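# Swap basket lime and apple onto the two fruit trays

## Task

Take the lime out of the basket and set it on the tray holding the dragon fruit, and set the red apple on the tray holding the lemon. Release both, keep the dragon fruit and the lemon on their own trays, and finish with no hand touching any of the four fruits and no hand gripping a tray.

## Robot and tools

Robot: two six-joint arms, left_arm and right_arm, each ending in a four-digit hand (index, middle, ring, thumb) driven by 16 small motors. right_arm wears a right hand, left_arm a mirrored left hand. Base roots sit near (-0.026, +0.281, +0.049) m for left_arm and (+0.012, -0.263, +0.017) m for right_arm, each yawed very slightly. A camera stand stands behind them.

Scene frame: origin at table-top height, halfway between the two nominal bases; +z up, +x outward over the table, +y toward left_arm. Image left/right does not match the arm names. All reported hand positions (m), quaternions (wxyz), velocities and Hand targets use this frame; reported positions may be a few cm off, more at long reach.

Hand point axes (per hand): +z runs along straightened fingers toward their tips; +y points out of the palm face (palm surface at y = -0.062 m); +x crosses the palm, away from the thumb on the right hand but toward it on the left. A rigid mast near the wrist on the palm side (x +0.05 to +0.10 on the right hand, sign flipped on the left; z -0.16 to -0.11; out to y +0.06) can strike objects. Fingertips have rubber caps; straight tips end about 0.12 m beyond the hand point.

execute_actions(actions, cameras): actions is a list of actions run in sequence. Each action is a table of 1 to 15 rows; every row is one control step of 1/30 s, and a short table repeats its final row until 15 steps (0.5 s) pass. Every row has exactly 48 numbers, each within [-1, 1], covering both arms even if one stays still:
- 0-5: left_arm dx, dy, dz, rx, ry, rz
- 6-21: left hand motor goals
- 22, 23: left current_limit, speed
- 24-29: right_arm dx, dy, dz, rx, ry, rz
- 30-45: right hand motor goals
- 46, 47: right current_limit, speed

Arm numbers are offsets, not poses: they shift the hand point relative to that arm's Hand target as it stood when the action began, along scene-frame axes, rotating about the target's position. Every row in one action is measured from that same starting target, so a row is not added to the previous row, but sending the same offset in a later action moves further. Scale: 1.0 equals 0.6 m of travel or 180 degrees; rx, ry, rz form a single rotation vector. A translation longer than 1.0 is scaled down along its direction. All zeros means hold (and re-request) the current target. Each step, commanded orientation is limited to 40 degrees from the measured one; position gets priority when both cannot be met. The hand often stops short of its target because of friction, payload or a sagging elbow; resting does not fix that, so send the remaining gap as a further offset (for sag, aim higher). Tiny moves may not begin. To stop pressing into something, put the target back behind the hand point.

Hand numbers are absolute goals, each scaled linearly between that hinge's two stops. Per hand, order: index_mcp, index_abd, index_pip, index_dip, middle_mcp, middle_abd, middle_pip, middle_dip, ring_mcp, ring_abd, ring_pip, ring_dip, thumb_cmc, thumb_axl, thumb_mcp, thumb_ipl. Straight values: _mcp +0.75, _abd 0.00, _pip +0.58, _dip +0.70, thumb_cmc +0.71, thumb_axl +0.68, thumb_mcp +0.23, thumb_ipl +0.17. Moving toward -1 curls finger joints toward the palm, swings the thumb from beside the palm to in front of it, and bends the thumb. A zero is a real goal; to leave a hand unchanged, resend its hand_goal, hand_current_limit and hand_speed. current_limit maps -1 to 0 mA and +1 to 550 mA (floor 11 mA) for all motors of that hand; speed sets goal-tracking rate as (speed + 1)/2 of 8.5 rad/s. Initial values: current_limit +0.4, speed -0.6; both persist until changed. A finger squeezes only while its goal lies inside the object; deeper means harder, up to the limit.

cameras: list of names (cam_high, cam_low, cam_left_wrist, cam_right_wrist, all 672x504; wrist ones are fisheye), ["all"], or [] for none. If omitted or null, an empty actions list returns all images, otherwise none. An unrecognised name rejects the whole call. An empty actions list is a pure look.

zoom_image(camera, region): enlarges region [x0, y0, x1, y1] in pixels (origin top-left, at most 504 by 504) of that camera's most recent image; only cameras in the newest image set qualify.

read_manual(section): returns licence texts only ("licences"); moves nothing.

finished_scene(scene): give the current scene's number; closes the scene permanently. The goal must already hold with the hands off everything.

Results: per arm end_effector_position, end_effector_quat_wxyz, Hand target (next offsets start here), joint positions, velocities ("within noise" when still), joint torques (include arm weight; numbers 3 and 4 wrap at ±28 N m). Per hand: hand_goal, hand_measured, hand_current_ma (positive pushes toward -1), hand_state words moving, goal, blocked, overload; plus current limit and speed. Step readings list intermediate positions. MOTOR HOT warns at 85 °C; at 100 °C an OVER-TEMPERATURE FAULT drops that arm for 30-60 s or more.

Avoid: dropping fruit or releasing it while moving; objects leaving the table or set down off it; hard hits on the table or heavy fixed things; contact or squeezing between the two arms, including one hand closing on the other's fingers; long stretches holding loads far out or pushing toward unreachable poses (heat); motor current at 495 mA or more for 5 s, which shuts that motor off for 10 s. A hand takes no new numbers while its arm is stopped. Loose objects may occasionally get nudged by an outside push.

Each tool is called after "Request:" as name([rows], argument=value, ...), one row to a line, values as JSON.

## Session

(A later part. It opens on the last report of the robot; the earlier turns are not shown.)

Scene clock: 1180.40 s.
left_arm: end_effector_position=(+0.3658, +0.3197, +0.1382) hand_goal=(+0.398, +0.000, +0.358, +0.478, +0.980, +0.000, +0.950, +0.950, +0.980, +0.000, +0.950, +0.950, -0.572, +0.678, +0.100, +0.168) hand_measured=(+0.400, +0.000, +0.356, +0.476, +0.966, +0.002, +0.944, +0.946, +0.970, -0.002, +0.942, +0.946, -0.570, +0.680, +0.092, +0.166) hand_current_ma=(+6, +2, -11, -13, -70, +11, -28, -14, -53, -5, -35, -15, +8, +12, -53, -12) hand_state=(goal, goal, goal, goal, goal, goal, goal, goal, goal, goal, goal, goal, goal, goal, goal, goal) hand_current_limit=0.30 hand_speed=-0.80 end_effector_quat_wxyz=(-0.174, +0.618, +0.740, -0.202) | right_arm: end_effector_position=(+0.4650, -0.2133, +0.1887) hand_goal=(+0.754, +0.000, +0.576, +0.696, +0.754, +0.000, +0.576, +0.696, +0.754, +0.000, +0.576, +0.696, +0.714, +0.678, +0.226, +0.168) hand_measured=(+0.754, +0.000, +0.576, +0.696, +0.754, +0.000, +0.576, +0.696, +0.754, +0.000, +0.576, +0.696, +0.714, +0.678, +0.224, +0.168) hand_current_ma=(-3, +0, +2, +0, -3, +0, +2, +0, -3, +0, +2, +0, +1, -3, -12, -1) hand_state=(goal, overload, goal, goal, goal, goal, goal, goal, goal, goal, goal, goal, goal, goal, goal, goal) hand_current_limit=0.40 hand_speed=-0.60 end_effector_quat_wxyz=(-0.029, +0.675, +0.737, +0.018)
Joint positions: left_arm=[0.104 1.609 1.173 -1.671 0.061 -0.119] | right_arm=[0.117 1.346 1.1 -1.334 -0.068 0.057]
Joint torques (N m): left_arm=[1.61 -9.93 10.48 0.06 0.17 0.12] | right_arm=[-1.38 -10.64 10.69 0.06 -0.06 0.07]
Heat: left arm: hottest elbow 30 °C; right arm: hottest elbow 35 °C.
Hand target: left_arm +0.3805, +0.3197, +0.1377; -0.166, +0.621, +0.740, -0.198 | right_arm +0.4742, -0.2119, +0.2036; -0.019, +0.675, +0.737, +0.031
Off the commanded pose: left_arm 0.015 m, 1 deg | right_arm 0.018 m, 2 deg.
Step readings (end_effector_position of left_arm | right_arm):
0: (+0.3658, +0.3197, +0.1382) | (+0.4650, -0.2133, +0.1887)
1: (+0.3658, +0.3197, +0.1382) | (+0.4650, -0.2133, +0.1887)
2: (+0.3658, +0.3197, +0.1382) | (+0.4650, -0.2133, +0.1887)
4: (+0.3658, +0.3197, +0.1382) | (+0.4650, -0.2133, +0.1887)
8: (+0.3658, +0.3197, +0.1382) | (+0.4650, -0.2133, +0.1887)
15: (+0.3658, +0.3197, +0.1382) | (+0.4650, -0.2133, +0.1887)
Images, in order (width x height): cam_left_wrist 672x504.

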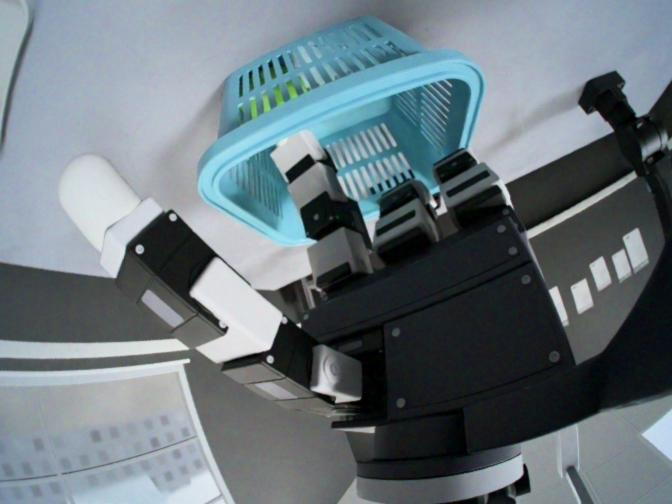

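Request:
execute_actions([
  [[0,0,0,0,0,0,0.507,0,0.358,0.478,0.98,0,0.95,0.95,0.98,0,0.95,0.95,-0.572,0.677,0.1,0.168,0.5,-0.93,0,0,0,0,0,0,0.754,0,0.576,0.696,0.754,0,0.576,0.696,0.754,0,0.576,0.696,0.714,0.678,0.226,0.168,0.4,-0.6]],
  [[0,0,0,0,0,0,0.603,0,0.358,0.478,0.98,0,0.95,0.95,0.98,0,0.95,0.95,-0.572,0.677,0.1,0.168,0.5,-0.93,0,0,0,0,0,0,0.754,0,0.576,0.696,0.754,0,0.576,0.696,0.754,0,0.576,0.696,0.714,0.678,0.226,0.168,0.4,-0.6]],
], cameras=["cam_high","cam_left_wrist"])

Request:
zoom_image(camera="cam_left_wrist", region=[200, 50, 400, 200])

Request:
zoom_image(camera="cam_high", region=[350, 250, 530, 400])

Scene clock: 1191.77 s.
left_arm: end_effector_position=(+0.3658, +0.3197, +0.1382) hand_goal=(+0.604, +0.000, +0.358, +0.478, +0.980, +0.000, +0.950, +0.950, +0.980, +0.000, +0.950, +0.950, -0.572, +0.678, +0.100, +0.168) hand_measured=(+0.594, +0.000, +0.356, +0.476, +0.966, +0.002, +0.944, +0.946, +0.970, -0.002, +0.942, +0.946, -0.570, +0.680, +0.092, +0.166) hand_current_ma=(-54, +2, -11, -13, -70, +11, -28, -14, -53, -5, -35, -15, +8, +12, -53, -12) hand_state=(goal, goal, goal, goal, goal, goal, goal, goal, goal, goal, goal, goal, goal, goal, goal, goal) hand_current_limit=0.50 hand_speed=-0.93 end_effector_quat_wxyz=(-0.174, +0.618, +0.740, -0.202) | right_arm: end_effector_position=(+0.4650, -0.2133, +0.1887) hand_goal=(+0.754, +0.000, +0.576, +0.696, +0.754, +0.000, +0.576, +0.696, +0.754, +0.000, +0.576, +0.696, +0.714, +0.678, +0.226, +0.168) hand_measured=(+0.754, +0.000, +0.576, +0.696, +0.754, +0.000, +0.576, +0.696, +0.754, +0.000, +0.576, +0.696, +0.714, +0.678, +0.224, +0.168) hand_current_ma=(-3, +0, +2, +0, -3, +0, +2, +0, -3, +0, +2, +0, +1, -3, -12, -1) hand_state=(goal, overload, goal, goal, goal, goal, goal, goal, goal, goal, goal, goal, goal, goal, goal, goal) hand_current_limit=0.40 hand_speed=-0.60 end_effector_quat_wxyz=(-0.029, +0.675, +0.737, +0.018)
Joint positions: left_arm=[0.104 1.609 1.173 -1.671 0.061 -0.119] | right_arm=[0.117 1.346 1.1 -1.334 -0.068 0.057]
Joint torques (N m): left_arm=[1.44 -10.17 10.5 0.08 0.18 0.11] | right_arm=[-1.14 -10.75 10.69 0.1 -0.07 0.06]
Heat: left arm: hottest elbow 30 °C; right arm: hottest elbow 35 °C.
Hand target: left_arm +0.3805, +0.3197, +0.1377; -0.166, +0.621, +0.740, -0.198 | right_arm +0.4742, -0.2119, +0.2036; -0.019, +0.675, +0.737, +0.031
Off the commanded pose: left_arm 0.015 m, 1 deg | right_arm 0.018 m, 2 deg.
Step readings (end_effector_position of left_arm | right_arm):
0: (+0.3658, +0.3197, +0.1382) | (+0.4650, -0.2133, +0.1887)
1: (+0.3658, +0.3197, +0.1382) | (+0.4650, -0.2133, +0.1887)
2: (+0.3658, +0.3197, +0.1382) | (+0.4650, -0.2133, +0.1887)
4: (+0.3658, +0.3197, +0.1382) | (+0.4650, -0.2133, +0.1887)
8: (+0.3658, +0.3197, +0.1382) | (+0.4650, -0.2133, +0.1887)
15: (+0.3658, +0.3197, +0.1382) | (+0.4650, -0.2133, +0.1887)
16: (+0.3658, +0.3197, +0.1382) | (+0.4650, -0.2133, +0.1887)
17: (+0.3658, +0.3197, +0.1382) | (+0.4650, -0.2133, +0.1887)
19: (+0.3658, +0.3197, +0.1382) | (+0.4650, -0.2133, +0.1887)
23: (+0.3658, +0.3197, +0.1382) | (+0.4650, -0.2133, +0.1887)
30: (+0.3658, +0.3197, +0.1382) | (+0.4650, -0.2133, +0.1887)
Images, in order (width x height): cam_high 672x504, cam_left_wrist 672x504.

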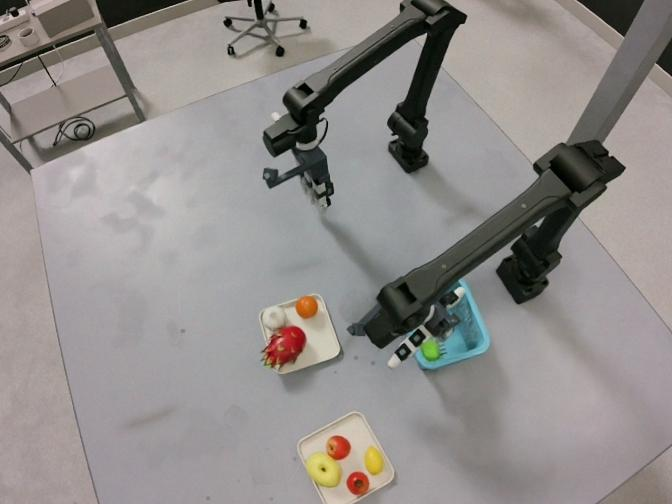

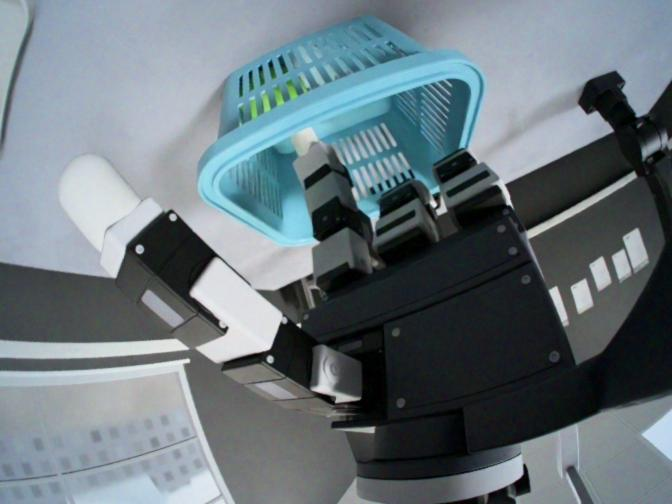

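Scaled by 2.520 from the camera's 672x504 image, which has a finer 960x720 frame.

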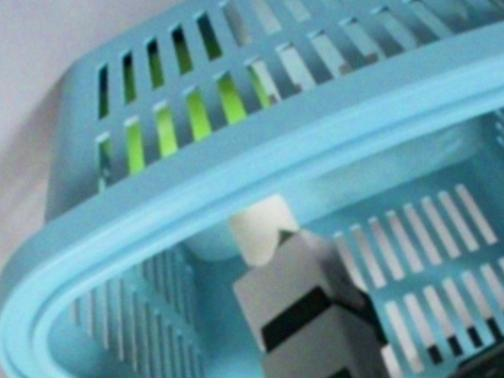

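Scaled by 2.800 from the camera's 672x504 image, which has a finer 960x720 frame.

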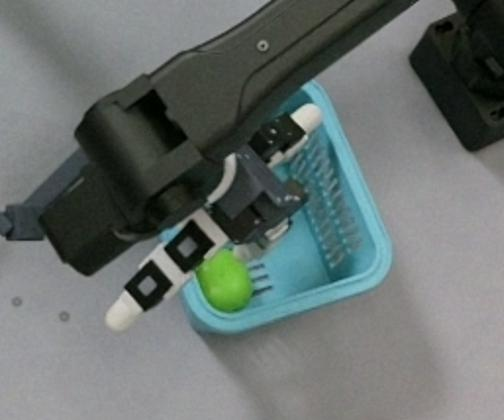

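Request:
execute_actions([
  [[0,0,0,0,0,0,0.438,0,0.285,0.406,0.98,0,0.95,0.95,0.98,0,0.95,0.95,-0.572,0.677,0.1,0.168,0.5,-0.7,0,0,0,0,0,0,0.754,0,0.576,0.696,0.754,0,0.576,0.696,0.754,0,0.576,0.696,0.714,0.678,0.226,0.168,0.4,-0.6]],
  [[0.022,0.003,-0.014,0,0,0,0.438,0,0.285,0.406,0.98,0,0.95,0.95,0.98,0,0.95,0.95,-0.572,0.677,0.1,0.168,0.5,-0.7,0,0,0,0,0,0,0.754,0,0.576,0.696,0.754,0,0.576,0.696,0.754,0,0.576,0.696,0.714,0.678,0.226,0.168,0.4,-0.6]],
], cameras=["cam_high","cam_left_wrist"])

Request:
zoom_image(camera="cam_left_wrist", region=[200, 50, 400, 200])

Request:
zoom_image(camera="cam_high", region=[350, 250, 530, 400])

Scene clock: 1217.23 s.
left_arm: end_effector_position=(+0.3732, +0.3200, +0.1244) hand_goal=(+0.438, +0.000, +0.286, +0.406, +0.980, +0.000, +0.950, +0.950, +0.980, +0.000, +0.950, +0.950, -0.572, +0.678, +0.100, +0.168) hand_measured=(+0.434, +0.000, +0.284, +0.404, +0.966, +0.002, +0.944, +0.946, +0.970, -0.002, +0.942, +0.946, -0.570, +0.680, +0.092, +0.166) hand_current_ma=(-23, -2, -12, -5, -70, +11, -28, -14, -53, -5, -35, -15, +8, +12, -53, -12) hand_state=(goal, goal, goal, goal, goal, goal, goal, goal, goal, goal, goal, goal, goal, goal, goal, goal) hand_current_limit=0.50 hand_speed=-0.70 end_effector_quat_wxyz=(-0.180, +0.616, +0.738, -0.207) | right_arm: end_effector_position=(+0.4650, -0.2133, +0.1887) hand_goal=(+0.754, +0.000, +0.576, +0.696, +0.754, +0.000, +0.576, +0.696, +0.754, +0.000, +0.576, +0.696, +0.714, +0.678, +0.226, +0.168) hand_measured=(+0.754, +0.000, +0.576, +0.696, +0.754, +0.000, +0.576, +0.696, +0.754, +0.000, +0.576, +0.696, +0.714, +0.678, +0.224, +0.168) hand_current_ma=(-3, +0, +2, +0, -3, +0, +2, +0, -3, +0, +2, +0, +1, -3, -12, -1) hand_state=(goal, overload, goal, goal, goal, goal, goal, goal, goal, goal, goal, goal, goal, goal, goal, goal) hand_current_limit=0.40 hand_speed=-0.60 end_effector_quat_wxyz=(-0.029, +0.675, +0.737, +0.018)
Joint positions: left_arm=[0.104 1.654 1.188 -1.658 0.061 -0.119] | right_arm=[0.117 1.346 1.1 -1.334 -0.068 0.057]
Joint torques (N m): left_arm=[1.85 -11.87 11.37 0.02 0.11 0.15] | right_arm=[-1.38 -10.75 10.71 0.08 -0.06 0.07]
Heat: left arm: hottest elbow 30 °C; right arm: hottest elbow 35 °C.
Hand target: left_arm +0.3938, +0.3215, +0.1293; -0.166, +0.621, +0.740, -0.198 | right_arm +0.4742, -0.2119, +0.2036; -0.019, +0.675, +0.737, +0.031
Off the commanded pose: left_arm 0.021 m, 2 deg | right_arm 0.018 m, 2 deg.
Step readings (end_effector_position of left_arm | right_arm):
0: (+0.3658, +0.3197, +0.1382) | (+0.4650, -0.2133, +0.1887)
1: (+0.3658, +0.3197, +0.1382) | (+0.4650, -0.2133, +0.1887)
2: (+0.3658, +0.3197, +0.1382) | (+0.4650, -0.2133, +0.1887)
4: (+0.3658, +0.3197, +0.1382) | (+0.4650, -0.2133, +0.1887)
8: (+0.3658, +0.3197, +0.1382) | (+0.4650, -0.2133, +0.1887)
15: (+0.3658, +0.3197, +0.1382) | (+0.4650, -0.2133, +0.1887)
16: (+0.3663, +0.3197, +0.1377) | (+0.4650, -0.2133, +0.1887)
17: (+0.3680, +0.3198, +0.1369) | (+0.4650, -0.2133, +0.1887)
19: (+0.3719, +0.3200, +0.1327) | (+0.4650, -0.2133, +0.1887)
23: (+0.3731, +0.3200, +0.1248) | (+0.4650, -0.2133, +0.1887)
30: (+0.3732, +0.3200, +0.1244) | (+0.4650, -0.2133, +0.1887)
Images, in order (width x height): cam_high 672x504, cam_left_wrist 672x504.

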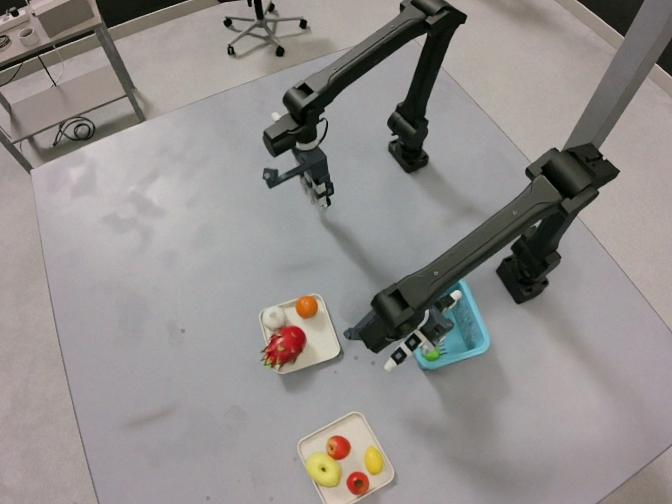

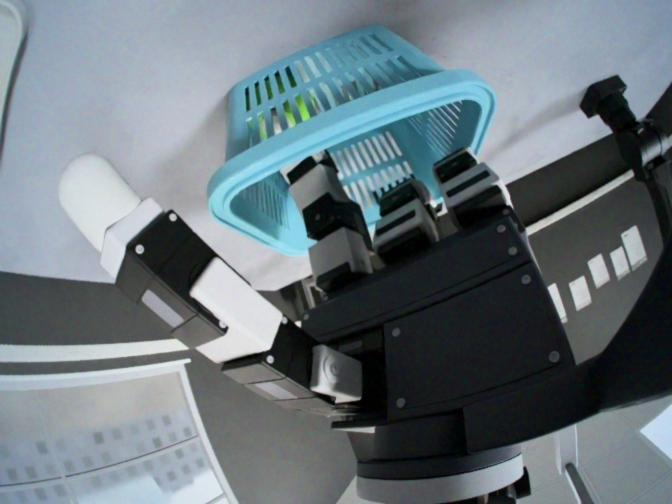

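Scaled by 2.520 from the camera's 672x504 image, which has a finer 960x720 frame.

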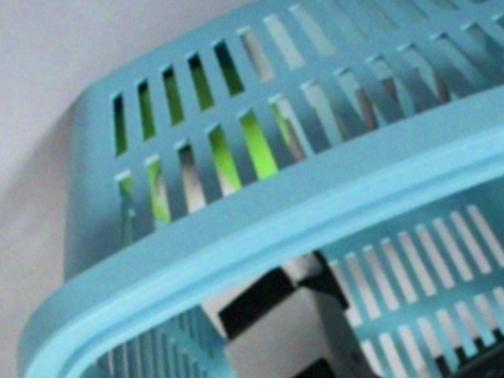

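Scaled by 2.800 from the camera's 672x504 image, which has a finer 960x720 frame.

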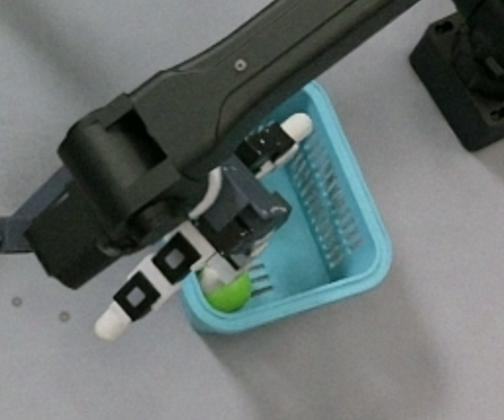

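Request:
execute_actions([
  [[0,0,0,0,0,0,0.54,0,0.285,0.406,0.98,0,0.95,0.95,0.98,0,0.95,0.95,-0.572,0.677,0.1,0.168,0.5,-0.93,0,0,0,0,0,0,0.754,0,0.576,0.696,0.754,0,0.576,0.696,0.754,0,0.576,0.696,0.714,0.678,0.226,0.168,0.4,-0.6]],
], cameras=["cam_high","cam_left_wrist"])

Request:
zoom_image(camera="cam_left_wrist", region=[200, 50, 400, 200])

Request:
zoom_image(camera="cam_high", region=[350, 250, 530, 400])

Scene clock: 1231.37 s.
left_arm: end_effector_position=(+0.3753, +0.3201, +0.1258) hand_goal=(+0.540, +0.000, +0.286, +0.406, +0.980, +0.000, +0.950, +0.950, +0.980, +0.000, +0.950, +0.950, -0.572, +0.678, +0.100, +0.168) hand_measured=(+0.508, +0.000, +0.280, +0.402, +0.966, +0.002, +0.944, +0.946, +0.970, -0.002, +0.942, +0.946, -0.570, +0.680, +0.092, +0.166) hand_current_ma=(-162, -2, -30, -18, -70, +11, -28, -14, -53, -5, -35, -15, +8, +12, -53, -12) hand_state=(blocked, goal, goal, goal, goal, goal, goal, goal, goal, goal, goal, goal, goal, goal, goal, goal) hand_current_limit=0.50 hand_speed=-0.93 end_effector_quat_wxyz=(-0.178, +0.617, +0.739, -0.206) | right_arm: end_effector_position=(+0.4650, -0.2133, +0.1887) hand_goal=(+0.754, +0.000, +0.576, +0.696, +0.754, +0.000, +0.576, +0.696, +0.754, +0.000, +0.576, +0.696, +0.714, +0.678, +0.226, +0.168) hand_measured=(+0.754, +0.000, +0.576, +0.696, +0.754, +0.000, +0.576, +0.696, +0.754, +0.000, +0.576, +0.696, +0.714, +0.678, +0.224, +0.168) hand_current_ma=(-3, +0, +2, +0, -3, +0, +2, +0, -3, +0, +2, +0, +1, -3, -12, -1) hand_state=(goal, overload, goal, goal, goal, goal, goal, goal, goal, goal, goal, goal, goal, goal, goal, goal) hand_current_limit=0.40 hand_speed=-0.60 end_effector_quat_wxyz=(-0.029, +0.675, +0.737, +0.018)
Joint positions: left_arm=[0.104 1.654 1.193 -1.658 0.061 -0.119] | right_arm=[0.117 1.346 1.1 -1.334 -0.068 0.057]
Joint torques (N m): left_arm=[1.55 -11.22 11.15 -0.01 0.11 0.15] | right_arm=[-1.32 -10.64 10.67 0.09 -0.07 0.07]
Heat: left arm: hottest elbow 31 °C; right arm: hottest elbow 35 °C.
Hand target: left_arm +0.3938, +0.3215, +0.1294; -0.166, +0.621, +0.740, -0.198 | right_arm +0.4742, -0.2119, +0.2036; -0.019, +0.675, +0.737, +0.031
Off the commanded pose: left_arm 0.019 m, 2 deg | right_arm 0.018 m, 2 deg.
Step readings (end_effector_position of left_arm | right_arm):
0: (+0.3732, +0.3200, +0.1244) | (+0.4650, -0.2133, +0.1887)
1: (+0.3732, +0.3200, +0.1244) | (+0.4650, -0.2133, +0.1887)
2: (+0.3732, +0.3200, +0.1244) | (+0.4650, -0.2133, +0.1887)
4: (+0.3734, +0.3201, +0.1245) | (+0.4650, -0.2133, +0.1887)
8: (+0.3743, +0.3201, +0.1251) | (+0.4650, -0.2133, +0.1887)
15: (+0.3751, +0.3201, +0.1257) | (+0.4650, -0.2133, +0.1887)
Images, in order (width x height): cam_high 672x504, cam_left_wrist 672x504.

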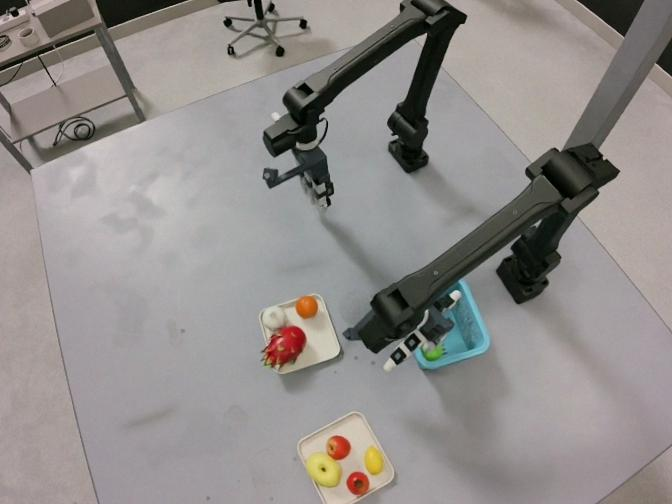

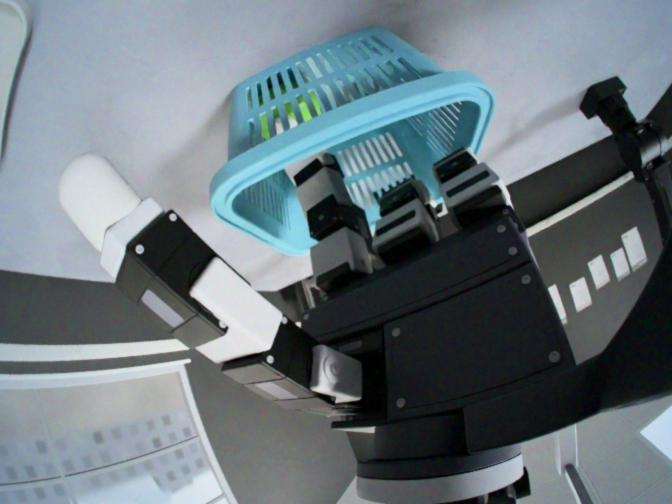

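Scaled by 2.520 from the camera's 672x504 image, which has a finer 960x720 frame.

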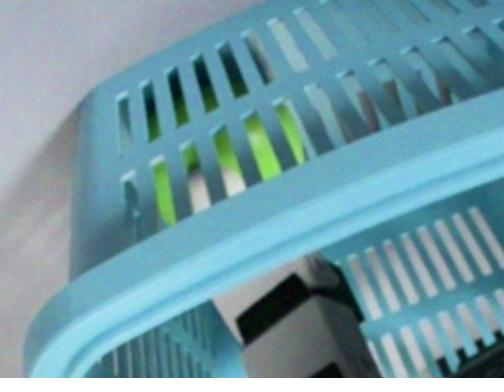

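Scaled by 2.800 from the camera's 672x504 image, which has a finer 960x720 frame.

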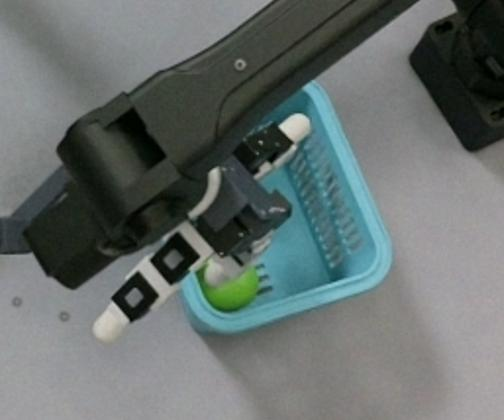

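Request:
execute_actions([
  [[-0.004,0,0.012,0,0,0,0.63,0,0.285,0.406,0.98,0,0.95,0.95,0.98,0,0.95,0.95,-0.572,0.677,0.1,0.168,0.5,-0.93,0,0,0,0,0,0,0.754,0,0.576,0.696,0.754,0,0.576,0.696,0.754,0,0.576,0.696,0.714,0.678,0.226,0.168,0.4,-0.6]],
], cameras=["cam_high","cam_left_wrist"])

Request:
zoom_image(camera="cam_left_wrist", region=[200, 50, 400, 200])

Request:
zoom_image(camera="cam_high", region=[350, 250, 530, 400])

Scene clock: 1236.70 s.
left_arm: end_effector_position=(+0.3759, +0.3202, +0.1262) hand_goal=(+0.630, +0.000, +0.286, +0.406, +0.980, +0.000, +0.950, +0.950, +0.980, +0.000, +0.950, +0.950, -0.572, +0.678, +0.100, +0.168) hand_measured=(+0.608, +0.000, +0.278, +0.400, +0.966, +0.002, +0.944, +0.946, +0.970, -0.002, +0.942, +0.946, -0.570, +0.680, +0.092, +0.166) hand_current_ma=(-107, -2, -35, -23, -70, +11, -28, -14, -53, -5, -35, -15, +8, +12, -53, -12) hand_state=(blocked, goal, goal, goal, goal, goal, goal, goal, goal, goal, goal, goal, goal, goal, goal, goal) hand_current_limit=0.50 hand_speed=-0.93 end_effector_quat_wxyz=(-0.178, +0.617, +0.739, -0.205) | right_arm: end_effector_position=(+0.4650, -0.2133, +0.1887) hand_goal=(+0.754, +0.000, +0.576, +0.696, +0.754, +0.000, +0.576, +0.696, +0.754, +0.000, +0.576, +0.696, +0.714, +0.678, +0.226, +0.168) hand_measured=(+0.754, +0.000, +0.576, +0.696, +0.754, +0.000, +0.576, +0.696, +0.754, +0.000, +0.576, +0.696, +0.714, +0.678, +0.224, +0.168) hand_current_ma=(-3, +0, +2, +0, -3, +0, +2, +0, -3, +0, +2, +0, +1, -3, -12, -1) hand_state=(goal, overload, goal, goal, goal, goal, goal, goal, goal, goal, goal, goal, goal, goal, goal, goal) hand_current_limit=0.40 hand_speed=-0.60 end_effector_quat_wxyz=(-0.029, +0.675, +0.737, +0.018)
Joint positions: left_arm=[0.104 1.654 1.194 -1.658 0.061 -0.119] | right_arm=[0.117 1.346 1.1 -1.334 -0.068 0.057]
Joint torques (N m): left_arm=[1.67 -12.45 11.23 -0.69 0.11 0.16] | right_arm=[-1.32 -10.87 10.63 0.08 -0.06 0.07]
Heat: left arm: hottest elbow 30 °C; right arm: hottest elbow 35 °C.
Hand target: left_arm +0.3913, +0.3215, +0.1365; -0.166, +0.621, +0.740, -0.198 | right_arm +0.4742, -0.2119, +0.2036; -0.019, +0.675, +0.737, +0.031
Off the commanded pose: left_arm 0.019 m, 2 deg | right_arm 0.018 m, 2 deg.
Step readings (end_effector_position of left_arm | right_arm):
0: (+0.3753, +0.3201, +0.1258) | (+0.4650, -0.2133, +0.1887)
1: (+0.3753, +0.3201, +0.1258) | (+0.4650, -0.2133, +0.1887)
2: (+0.3753, +0.3201, +0.1258) | (+0.4650, -0.2133, +0.1887)
4: (+0.3753, +0.3201, +0.1258) | (+0.4650, -0.2133, +0.1887)
8: (+0.3759, +0.3202, +0.1262) | (+0.4650, -0.2133, +0.1887)
15: (+0.3759, +0.3202, +0.1262) | (+0.4650, -0.2133, +0.1887)
Images, in order (width x height): cam_high 672x504, cam_left_wrist 672x504.

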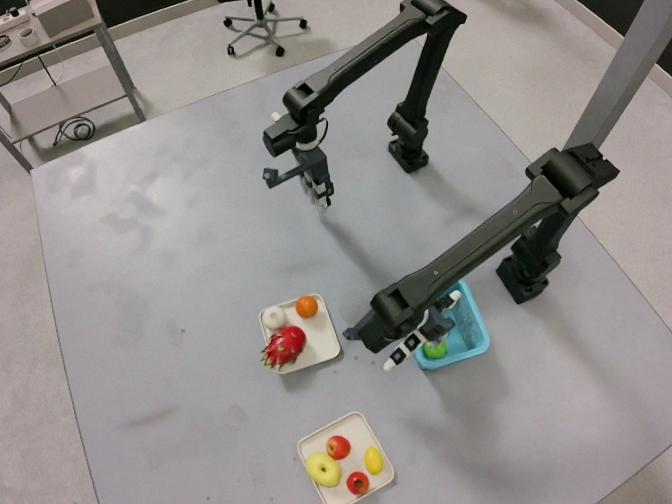

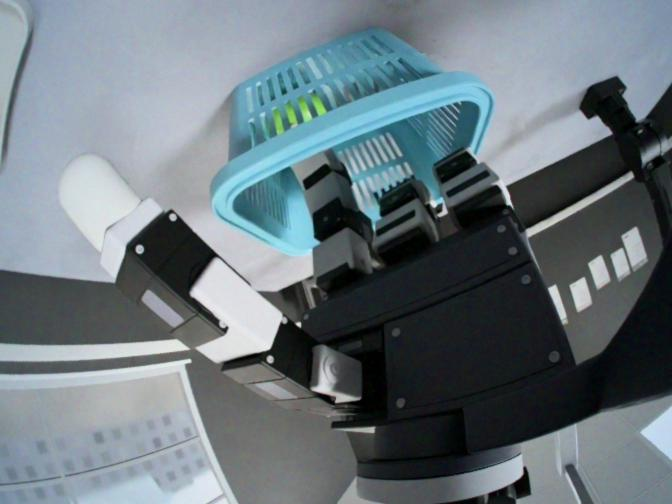

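Scaled by 2.520 from the camera's 672x504 image, which has a finer 960x720 frame.

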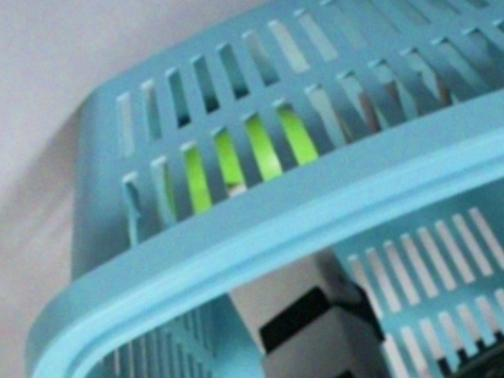

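Scaled by 2.800 from the camera's 672x504 image, which has a finer 960x720 frame.

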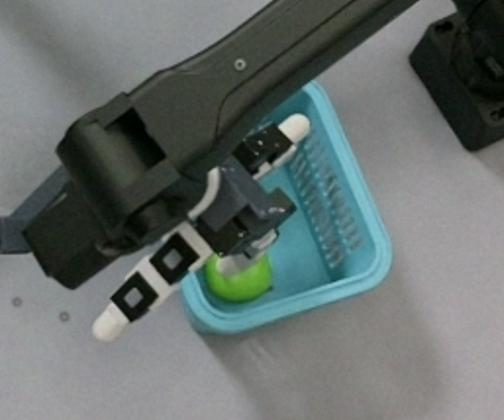

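Request:
execute_actions([
  [[0,0,0,0,0,0,0.71,0,0.285,0.406,0.98,0,0.95,0.95,0.98,0,0.95,0.95,-0.572,0.677,0.1,0.168,0.5,-0.93,0,0,0,0,0,0,0.754,0,0.576,0.696,0.754,0,0.576,0.696,0.754,0,0.576,0.696,0.714,0.678,0.226,0.168,0.4,-0.6]],
  [[0,0,0,0,0,0,0.74,0,0.285,0.406,0.98,0,0.95,0.95,0.98,0,0.95,0.95,-0.572,0.677,0.1,0.168,0.5,-0.93,0,0,0,0,0,0,0.754,0,0.576,0.696,0.754,0,0.576,0.696,0.754,0,0.576,0.696,0.714,0.678,0.226,0.168,0.4,-0.6]],
], cameras=["cam_high","cam_left_wrist"])

Request:
zoom_image(camera="cam_high", region=[350, 250, 530, 400])

Scene clock: 1241.07 s.
left_arm: end_effector_position=(+0.3759, +0.3202, +0.1262) hand_goal=(+0.740, +0.000, +0.286, +0.406, +0.980, +0.000, +0.950, +0.950, +0.980, +0.000, +0.950, +0.950, -0.572, +0.678, +0.100, +0.168) hand_measured=(+0.726, +0.000, +0.282, +0.402, +0.966, +0.002, +0.944, +0.946, +0.970, -0.002, +0.942, +0.946, -0.570, +0.680, +0.092, +0.166) hand_current_ma=(-69, -2, -16, -14, -70, +11, -28, -14, -53, -5, -35, -15, +8, +12, -53, -12) hand_state=(goal, goal, goal, goal, goal, goal, goal, goal, goal, goal, goal, goal, goal, goal, goal, goal) hand_current_limit=0.50 hand_speed=-0.93 end_effector_quat_wxyz=(-0.178, +0.617, +0.739, -0.205) | right_arm: end_effector_position=(+0.4650, -0.2133, +0.1887) hand_goal=(+0.754, +0.000, +0.576, +0.696, +0.754, +0.000, +0.576, +0.696, +0.754, +0.000, +0.576, +0.696, +0.714, +0.678, +0.226, +0.168) hand_measured=(+0.754, +0.000, +0.576, +0.696, +0.754, +0.000, +0.576, +0.696, +0.754, +0.000, +0.576, +0.696, +0.714, +0.678, +0.224, +0.168) hand_current_ma=(-3, +0, +2, +0, -3, +0, +2, +0, -3, +0, +2, +0, +1, -3, -12, -1) hand_state=(goal, overload, goal, goal, goal, goal, goal, goal, goal, goal, goal, goal, goal, goal, goal, goal) hand_current_limit=0.40 hand_speed=-0.60 end_effector_quat_wxyz=(-0.029, +0.675, +0.737, +0.018)
Joint positions: left_arm=[0.104 1.654 1.194 -1.658 0.061 -0.119] | right_arm=[0.117 1.346 1.1 -1.334 -0.068 0.057]
Joint torques (N m): left_arm=[1.61 -12.1 11.29 -0.64 0.11 0.16] | right_arm=[-1.38 -10.81 10.66 0.12 -0.06 0.06]
Heat: left arm: hottest elbow 31 °C; right arm: hottest elbow 35 °C.
Hand target: left_arm +0.3913, +0.3215, +0.1365; -0.166, +0.621, +0.740, -0.198 | right_arm +0.4742, -0.2119, +0.2036; -0.019, +0.675, +0.737, +0.031
Off the commanded pose: left_arm 0.019 m, 2 deg | right_arm 0.018 m, 2 deg.
Step readings (end_effector_position of left_arm | right_arm):
0: (+0.3759, +0.3202, +0.1262) | (+0.4650, -0.2133, +0.1887)
1: (+0.3759, +0.3202, +0.1262) | (+0.4650, -0.2133, +0.1887)
2: (+0.3759, +0.3202, +0.1262) | (+0.4650, -0.2133, +0.1887)
4: (+0.3759, +0.3202, +0.1262) | (+0.4650, -0.2133, +0.1887)
8: (+0.3759, +0.3202, +0.1262) | (+0.4650, -0.2133, +0.1887)
15: (+0.3759, +0.3202, +0.1262) | (+0.4650, -0.2133, +0.1887)
16: (+0.3759, +0.3202, +0.1262) | (+0.4650, -0.2133, +0.1887)
17: (+0.3759, +0.3202, +0.1262) | (+0.4650, -0.2133, +0.1887)
19: (+0.3759, +0.3202, +0.1262) | (+0.4650, -0.2133, +0.1887)
23: (+0.3759, +0.3202, +0.1262) | (+0.4650, -0.2133, +0.1887)
30: (+0.3759, +0.3202, +0.1262) | (+0.4650, -0.2133, +0.1887)
Images, in order (width x height): cam_high 672x504, cam_left_wrist 672x504.

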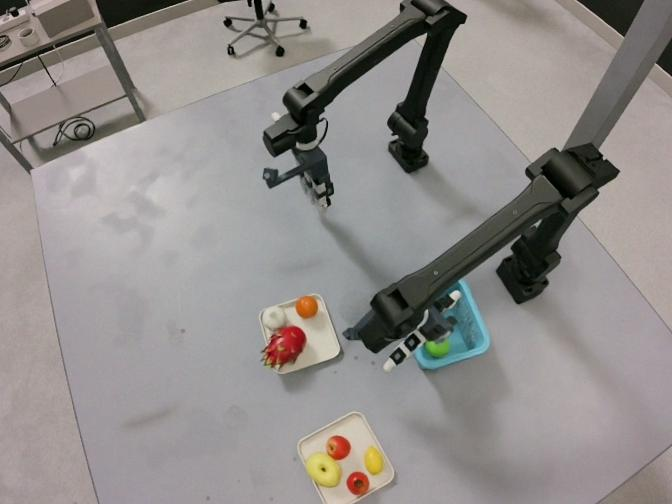

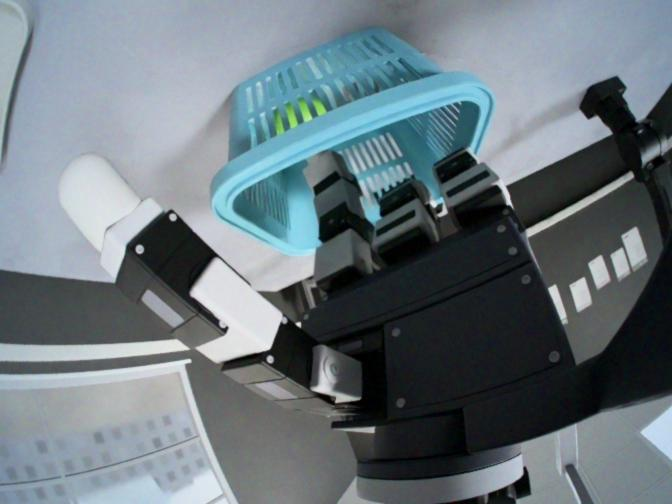

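Scaled by 2.800 from the camera's 672x504 image, which has a finer 960x720 frame.

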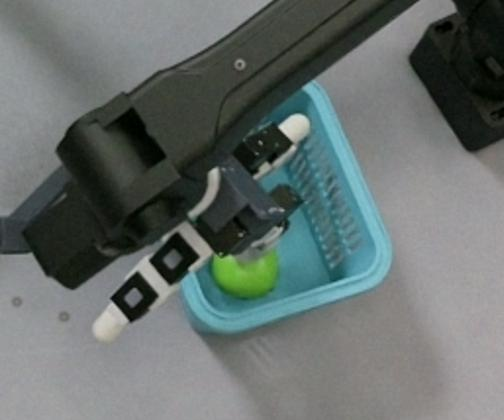

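Request:
execute_actions([
  [[-0.01,0,0.08,0,0,0,0.74,0,0.285,0.406,0.98,0,0.95,0.95,0.98,0,0.95,0.95,-0.572,0.677,0.1,0.168,0.5,-0.7,0,0,0,0,0,0,0.754,0,0.576,0.696,0.754,0,0.576,0.696,0.754,0,0.576,0.696,0.714,0.678,0.226,0.168,0.4,-0.6]],
  [[-0.08,0,0.06,0,0,0,0.45,0,0.156,0.22,0.45,0.2,0.14,0.21,0.55,0,-0.85,-0.6,-0.572,0.677,-0.202,0.168,0.6,-0.5,0,0,0,0,0,0,0.754,0,0.576,0.696,0.754,0,0.576,0.696,0.754,0,0.576,0.696,0.714,0.678,0.226,0.168,0.4,-0.6]],
], cameras=["cam_high","cam_left_wrist"])

Request:
zoom_image(camera="cam_high", region=[350, 250, 530, 400])

Scene clock: 1246.77 s.
left_arm: end_effector_position=(+0.3406, +0.3200, +0.2280) hand_goal=(+0.450, +0.000, +0.156, +0.220, +0.450, +0.200, +0.140, +0.210, +0.550, +0.000, -0.850, -0.600, -0.572, +0.678, -0.202, +0.168) hand_measured=(+0.452, +0.000, +0.160, +0.224, +0.452, +0.196, +0.144, +0.214, +0.552, -0.002, -0.842, -0.598, -0.570, +0.680, -0.202, +0.166) hand_current_ma=(+14, -2, +16, +17, +12, -18, +23, +14, +5, -5, +38, +13, +7, +12, -2, -12) hand_state=(goal, goal, goal, goal, goal, goal, goal, goal, goal, goal, goal, goal, goal, goal, goal, goal) hand_current_limit=0.60 hand_speed=-0.50 end_effector_quat_wxyz=(-0.094, +0.636, +0.756, -0.124) | right_arm: end_effector_position=(+0.4650, -0.2133, +0.1887) hand_goal=(+0.754, +0.000, +0.576, +0.696, +0.754, +0.000, +0.576, +0.696, +0.754, +0.000, +0.576, +0.696, +0.714, +0.678, +0.226, +0.168) hand_measured=(+0.754, +0.000, +0.576, +0.696, +0.754, +0.000, +0.576, +0.696, +0.754, +0.000, +0.576, +0.696, +0.714, +0.678, +0.224, +0.168) hand_current_ma=(-3, +0, +2, +0, -3, +0, +2, +0, -3, +0, +2, +0, +1, -3, -12, -1) hand_state=(goal, overload, goal, goal, goal, goal, goal, goal, goal, goal, goal, goal, goal, goal, goal, goal) hand_current_limit=0.40 hand_speed=-0.60 end_effector_quat_wxyz=(-0.029, +0.675, +0.737, +0.018)
Joint positions: left_arm=[0.104 1.313 1.121 -1.687 0.054 -0.12] | right_arm=[0.117 1.346 1.1 -1.334 -0.068 0.057]
Joint torques (N m): left_arm=[1.44 -6.95 8.54 -0.03 -0.15 -0.06] | right_arm=[-1.38 -10.87 10.66 0.09 -0.07 0.07]
Heat: left arm: hottest elbow 31 °C; right arm: hottest elbow 35 °C.
Hand target: left_arm +0.3374, +0.3215, +0.2206; -0.166, +0.621, +0.740, -0.197 | right_arm +0.4742, -0.2119, +0.2036; -0.019, +0.675, +0.737, +0.031
Off the commanded pose: left_arm 0.008 m, 12 deg | right_arm 0.018 m, 2 deg.
joint sent to its limit (left arm) — joint 4 (wrist pitch), lower limit. The joint targets are off in orientation, not in position.
Step readings (end_effector_position of left_arm | right_arm):
0: (+0.3759, +0.3202, +0.1262) | (+0.4650, -0.2133, +0.1887)
1: (+0.3759, +0.3202, +0.1279) | (+0.4650, -0.2133, +0.1887)
2: (+0.3751, +0.3201, +0.1310) | (+0.4650, -0.2133, +0.1887)
4: (+0.3745, +0.3201, +0.1437) | (+0.4650, -0.2133, +0.1887)
8: (+0.3737, +0.3201, +0.1684) | (+0.4650, -0.2133, +0.1887)
15: (+0.3732, +0.3200, +0.1737) | (+0.4650, -0.2133, +0.1887)
16: (+0.3711, +0.3202, +0.1742) | (+0.4650, -0.2133, +0.1887)
17: (+0.3650, +0.3202, +0.1752) | (+0.4650, -0.2133, +0.1887)
19: (+0.3500, +0.3200, +0.1852) | (+0.4650, -0.2133, +0.1887)
23: (+0.3419, +0.3200, +0.2183) | (+0.4650, -0.2133, +0.1887)
30: (+0.3406, +0.3200, +0.2280) | (+0.4650, -0.2133, +0.1887)
Images, in order (width x height): cam_high 672x504, cam_left_wrist 672x504.

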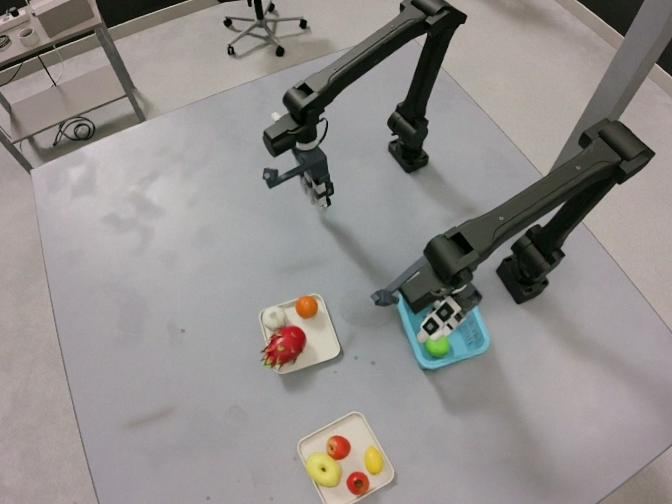

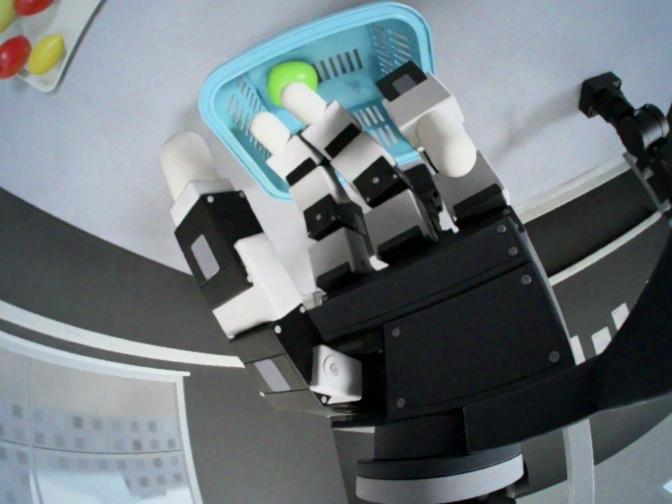

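Scaled by 2.800 from the camera's 672x504 image, which has a finer 960x720 frame.

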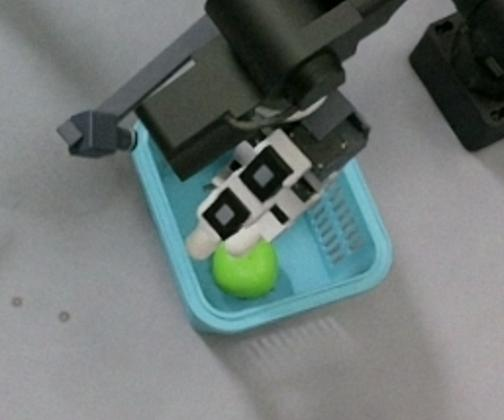

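Request:
execute_actions([
  [[-0.004,0.0092,-0.055,0,0,0,0.397,0,0.577,0.696,0.397,0.2,0.577,0.696,0.55,0,-0.85,-0.6,-0.572,0.677,-0.27,0.168,0.6,-0.6,0,0,0,0,0,0,0.754,0,0.576,0.696,0.754,0,0.576,0.696,0.754,0,0.576,0.696,0.714,0.678,0.226,0.168,0.4,-0.6]],
], cameras=["cam_left_wrist","cam_high"])

Scene clock: 1332.87 s.
left_arm: end_effector_position=(+0.3382, +0.3251, +0.1895) hand_goal=(+0.398, +0.000, +0.578, +0.696, +0.398, +0.200, +0.578, +0.696, +0.550, +0.000, -0.850, -0.600, -0.572, +0.678, -0.270, +0.168) hand_measured=(+0.400, +0.006, +0.576, +0.694, +0.398, +0.194, +0.574, +0.694, +0.552, -0.002, -0.842, -0.598, -0.570, +0.680, -0.270, +0.166) hand_current_ma=(+12, +22, -10, -13, -1, -28, -17, -13, +5, -5, +34, +12, +7, +11, +2, -12) hand_state=(goal, goal, goal, goal, goal, goal, goal, goal, goal, goal, goal, goal, goal, goal, goal, goal) hand_current_limit=0.60 hand_speed=-0.60 end_effector_quat_wxyz=(-0.134, +0.625, +0.752, -0.162) | right_arm: end_effector_position=(+0.4650, -0.2133, +0.1887) hand_goal=(+0.754, +0.000, +0.576, +0.696, +0.754, +0.000, +0.576, +0.696, +0.754, +0.000, +0.576, +0.696, +0.714, +0.678, +0.226, +0.168) hand_measured=(+0.754, +0.000, +0.576, +0.696, +0.754, +0.000, +0.576, +0.696, +0.754, +0.000, +0.576, +0.696, +0.714, +0.678, +0.224, +0.168) hand_current_ma=(-3, +0, +2, +0, -3, +0, +2, +0, -3, +0, +2, +0, +1, -3, -12, -1) hand_state=(goal, overload, goal, goal, goal, goal, goal, goal, goal, goal, goal, goal, goal, goal, goal, goal) hand_current_limit=0.40 hand_speed=-0.60 end_effector_quat_wxyz=(-0.029, +0.675, +0.737, +0.018)
Joint positions: left_arm=[0.119 1.411 1.108 -1.688 0.052 -0.114] | right_arm=[0.117 1.346 1.1 -1.334 -0.068 0.057]
Joint torques (N m): left_arm=[2.14 -8.76 7.97 -0.2 -0.14 0.17] | right_arm=[-1.2 -10.81 10.69 0.06 -0.06 0.06]
Heat: left arm: hottest elbow 30 °C; right arm: hottest elbow 35 °C.
Hand target: left_arm +0.3350, +0.3271, +0.1875; -0.165, +0.621, +0.740, -0.198 | right_arm +0.4742, -0.2119, +0.2036; -0.019, +0.675, +0.737, +0.031
Off the commanded pose: left_arm 0.004 m, 6 deg | right_arm 0.018 m, 2 deg.
joint sent to its limit (left arm) — joint 4 (wrist pitch), lower limit. The joint targets are off in orientation, not in position.
Step readings (end_effector_position of left_arm | right_arm):
0: (+0.3406, +0.3200, +0.2280) | (+0.4650, -0.2133, +0.1887)
1: (+0.3403, +0.3202, +0.2264) | (+0.4650, -0.2133, +0.1887)
2: (+0.3403, +0.3208, +0.2240) | (+0.4650, -0.2133, +0.1887)
4: (+0.3400, +0.3227, +0.2131) | (+0.4650, -0.2133, +0.1887)
8: (+0.3384, +0.3249, +0.1930) | (+0.4650, -0.2133, +0.1887)
15: (+0.3382, +0.3251, +0.1895) | (+0.4650, -0.2133, +0.1887)
Images, in order (width x height): cam_high 672x504, cam_left_wrist 672x504.

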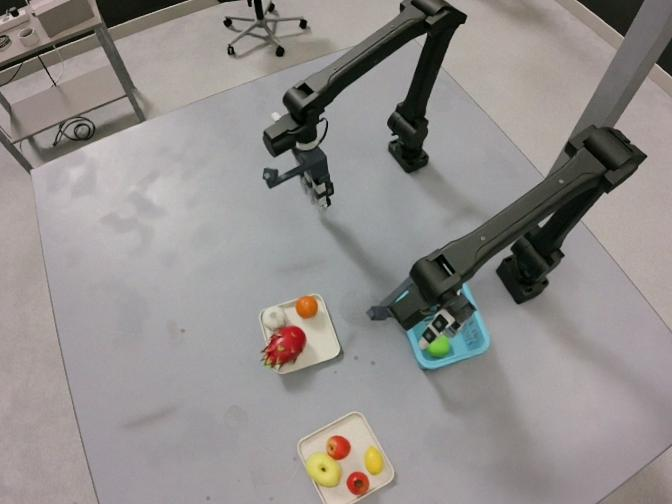

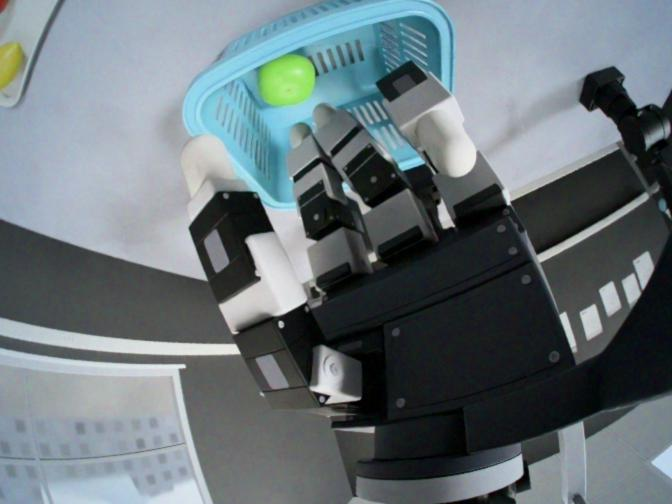

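Request:
zoom_image(camera="cam_left_wrist", region=[170, 0, 480, 230])

Request:
zoom_image(camera="cam_high", region=[370, 260, 520, 390])

Scaled by 1.626 from the camera's 672x504 image, which has a finer 960x720 frame.

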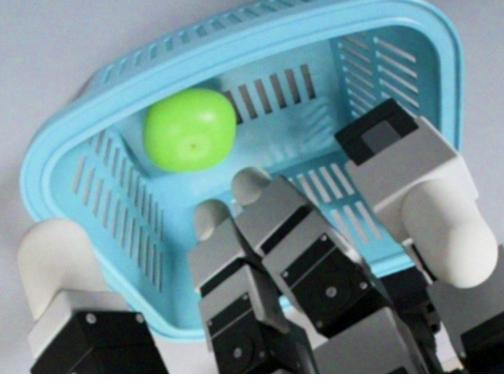

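Scaled by 3.360 from the camera's 672x504 image, which has a finer 960x720 frame.

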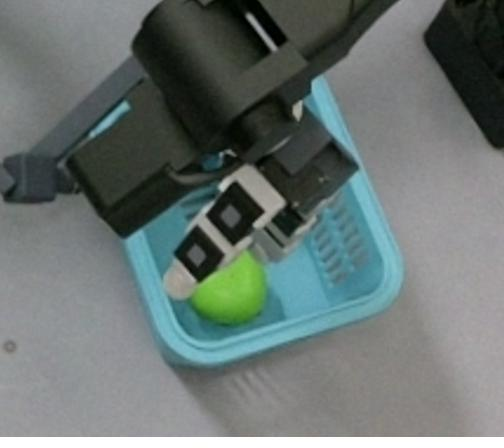

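Request:
execute_actions([
  [[-0.025,0.0017,-0.0958,-0.0126,0.0711,0,0.274,0,0.577,0.696,0.274,0.2,0.577,0.696,0.55,0,-0.85,-0.6,-0.572,0.677,-0.27,0.168,0.6,-0.6,0,0,0,0,0,0,0.754,0,0.576,0.696,0.754,0,0.576,0.696,0.754,0,0.576,0.696,0.714,0.678,0.226,0.168,0.4,-0.6]],
], cameras=["cam_left_wrist","cam_high"])

Request:
zoom_image(camera="cam_left_wrist", region=[170, 0, 480, 230])

Scene clock: 1378.80 s.
left_arm: end_effector_position=(+0.3216, +0.3262, +0.1274) hand_goal=(+0.274, +0.000, +0.578, +0.696, +0.274, +0.200, +0.578, +0.696, +0.550, +0.000, -0.850, -0.600, -0.572, +0.678, -0.270, +0.168) hand_measured=(+0.276, +0.006, +0.576, +0.694, +0.274, +0.194, +0.574, +0.694, +0.550, -0.002, -0.844, -0.598, -0.570, +0.680, -0.270, +0.166) hand_current_ma=(+8, +22, -10, -13, +0, -28, -16, -12, +3, -5, +31, +12, +7, +11, +2, -12) hand_state=(goal, goal, goal, goal, goal, goal, goal, goal, goal, goal, goal, goal, goal, goal, goal, goal) hand_current_limit=0.60 hand_speed=-0.60 end_effector_quat_wxyz=(-0.194, +0.610, +0.734, -0.229) | right_arm: end_effector_position=(+0.4650, -0.2133, +0.1887) hand_goal=(+0.754, +0.000, +0.576, +0.696, +0.754, +0.000, +0.576, +0.696, +0.754, +0.000, +0.576, +0.696, +0.714, +0.678, +0.226, +0.168) hand_measured=(+0.754, +0.000, +0.576, +0.696, +0.754, +0.000, +0.576, +0.696, +0.754, +0.000, +0.576, +0.696, +0.714, +0.678, +0.224, +0.168) hand_current_ma=(-3, +0, +2, +0, -3, +0, +2, +0, -3, +0, +2, +0, +1, -3, -12, -1) hand_state=(goal, overload, goal, goal, goal, goal, goal, goal, goal, goal, goal, goal, goal, goal, goal, goal) hand_current_limit=0.40 hand_speed=-0.60 end_effector_quat_wxyz=(-0.029, +0.675, +0.737, +0.018)
Joint positions: left_arm=[0.133 1.564 1.075 -1.688 0.058 -0.094] | right_arm=[0.117 1.346 1.1 -1.334 -0.068 0.057]
Joint torques (N m): left_arm=[1.96 -11.34 7.23 -0.57 -0.04 0.19] | right_arm=[-1.38 -10.75 10.69 0.08 -0.07 0.05]
Heat: left arm: hottest shoulder 29 °C; right arm: hottest elbow 35 °C.
Hand target: left_arm +0.3200, +0.3280, +0.1301; -0.235, +0.598, +0.713, -0.280 | right_arm +0.4742, -0.2119, +0.2036; -0.019, +0.675, +0.737, +0.031
Off the commanded pose: left_arm 0.004 m, 8 deg | right_arm 0.018 m, 2 deg.
joint sent to its limit (left arm) — joint 4 (wrist pitch), lower limit. The joint targets are off in orientation, not in position.
Step readings (end_effector_position of left_arm | right_arm):
0: (+0.3382, +0.3251, +0.1895) | (+0.4650, -0.2133, +0.1887)
1: (+0.3370, +0.3250, +0.1867) | (+0.4650, -0.2133, +0.1887)
2: (+0.3353, +0.3254, +0.1823) | (+0.4650, -0.2133, +0.1887)
4: (+0.3293, +0.3255, +0.1642) | (+0.4650, -0.2133, +0.1887)
8: (+0.3223, +0.3265, +0.1334) | (+0.4650, -0.2133, +0.1887)
15: (+0.3215, +0.3263, +0.1274) | (+0.4650, -0.2133, +0.1887)
Images, in order (width x height): cam_high 672x504, cam_left_wrist 672x504.

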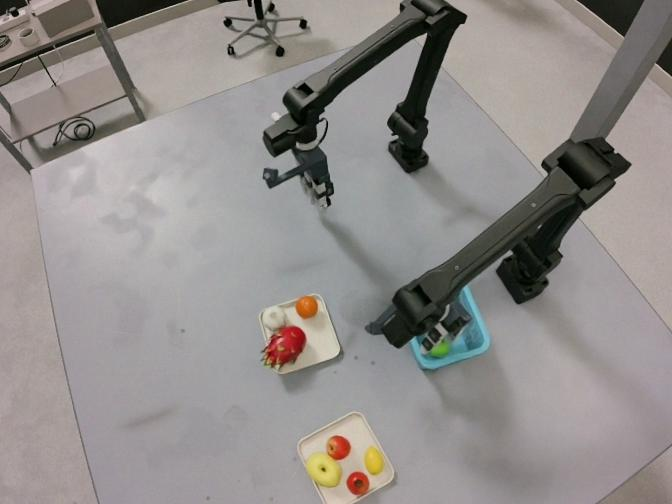

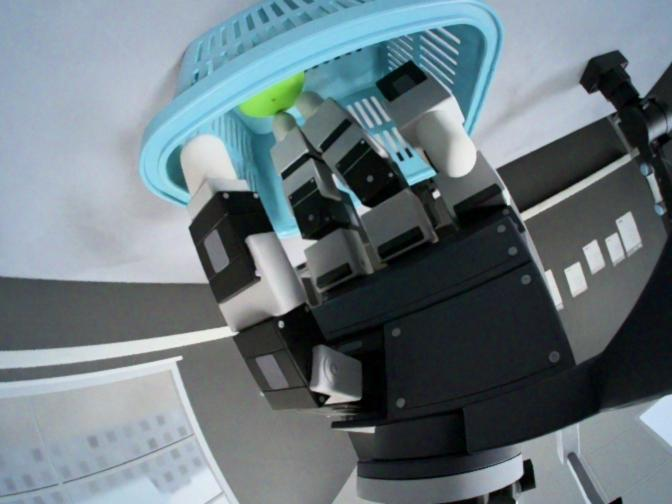

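Scaled by 1.626 from the camera's 672x504 image, which has a finer 960x720 frame.

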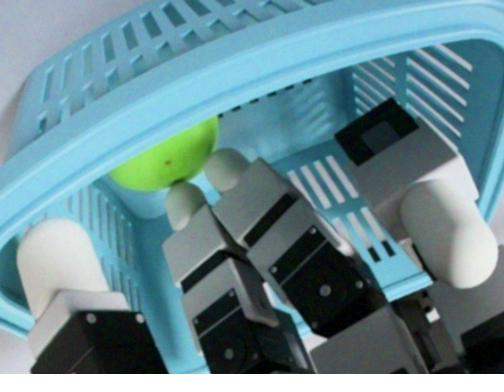

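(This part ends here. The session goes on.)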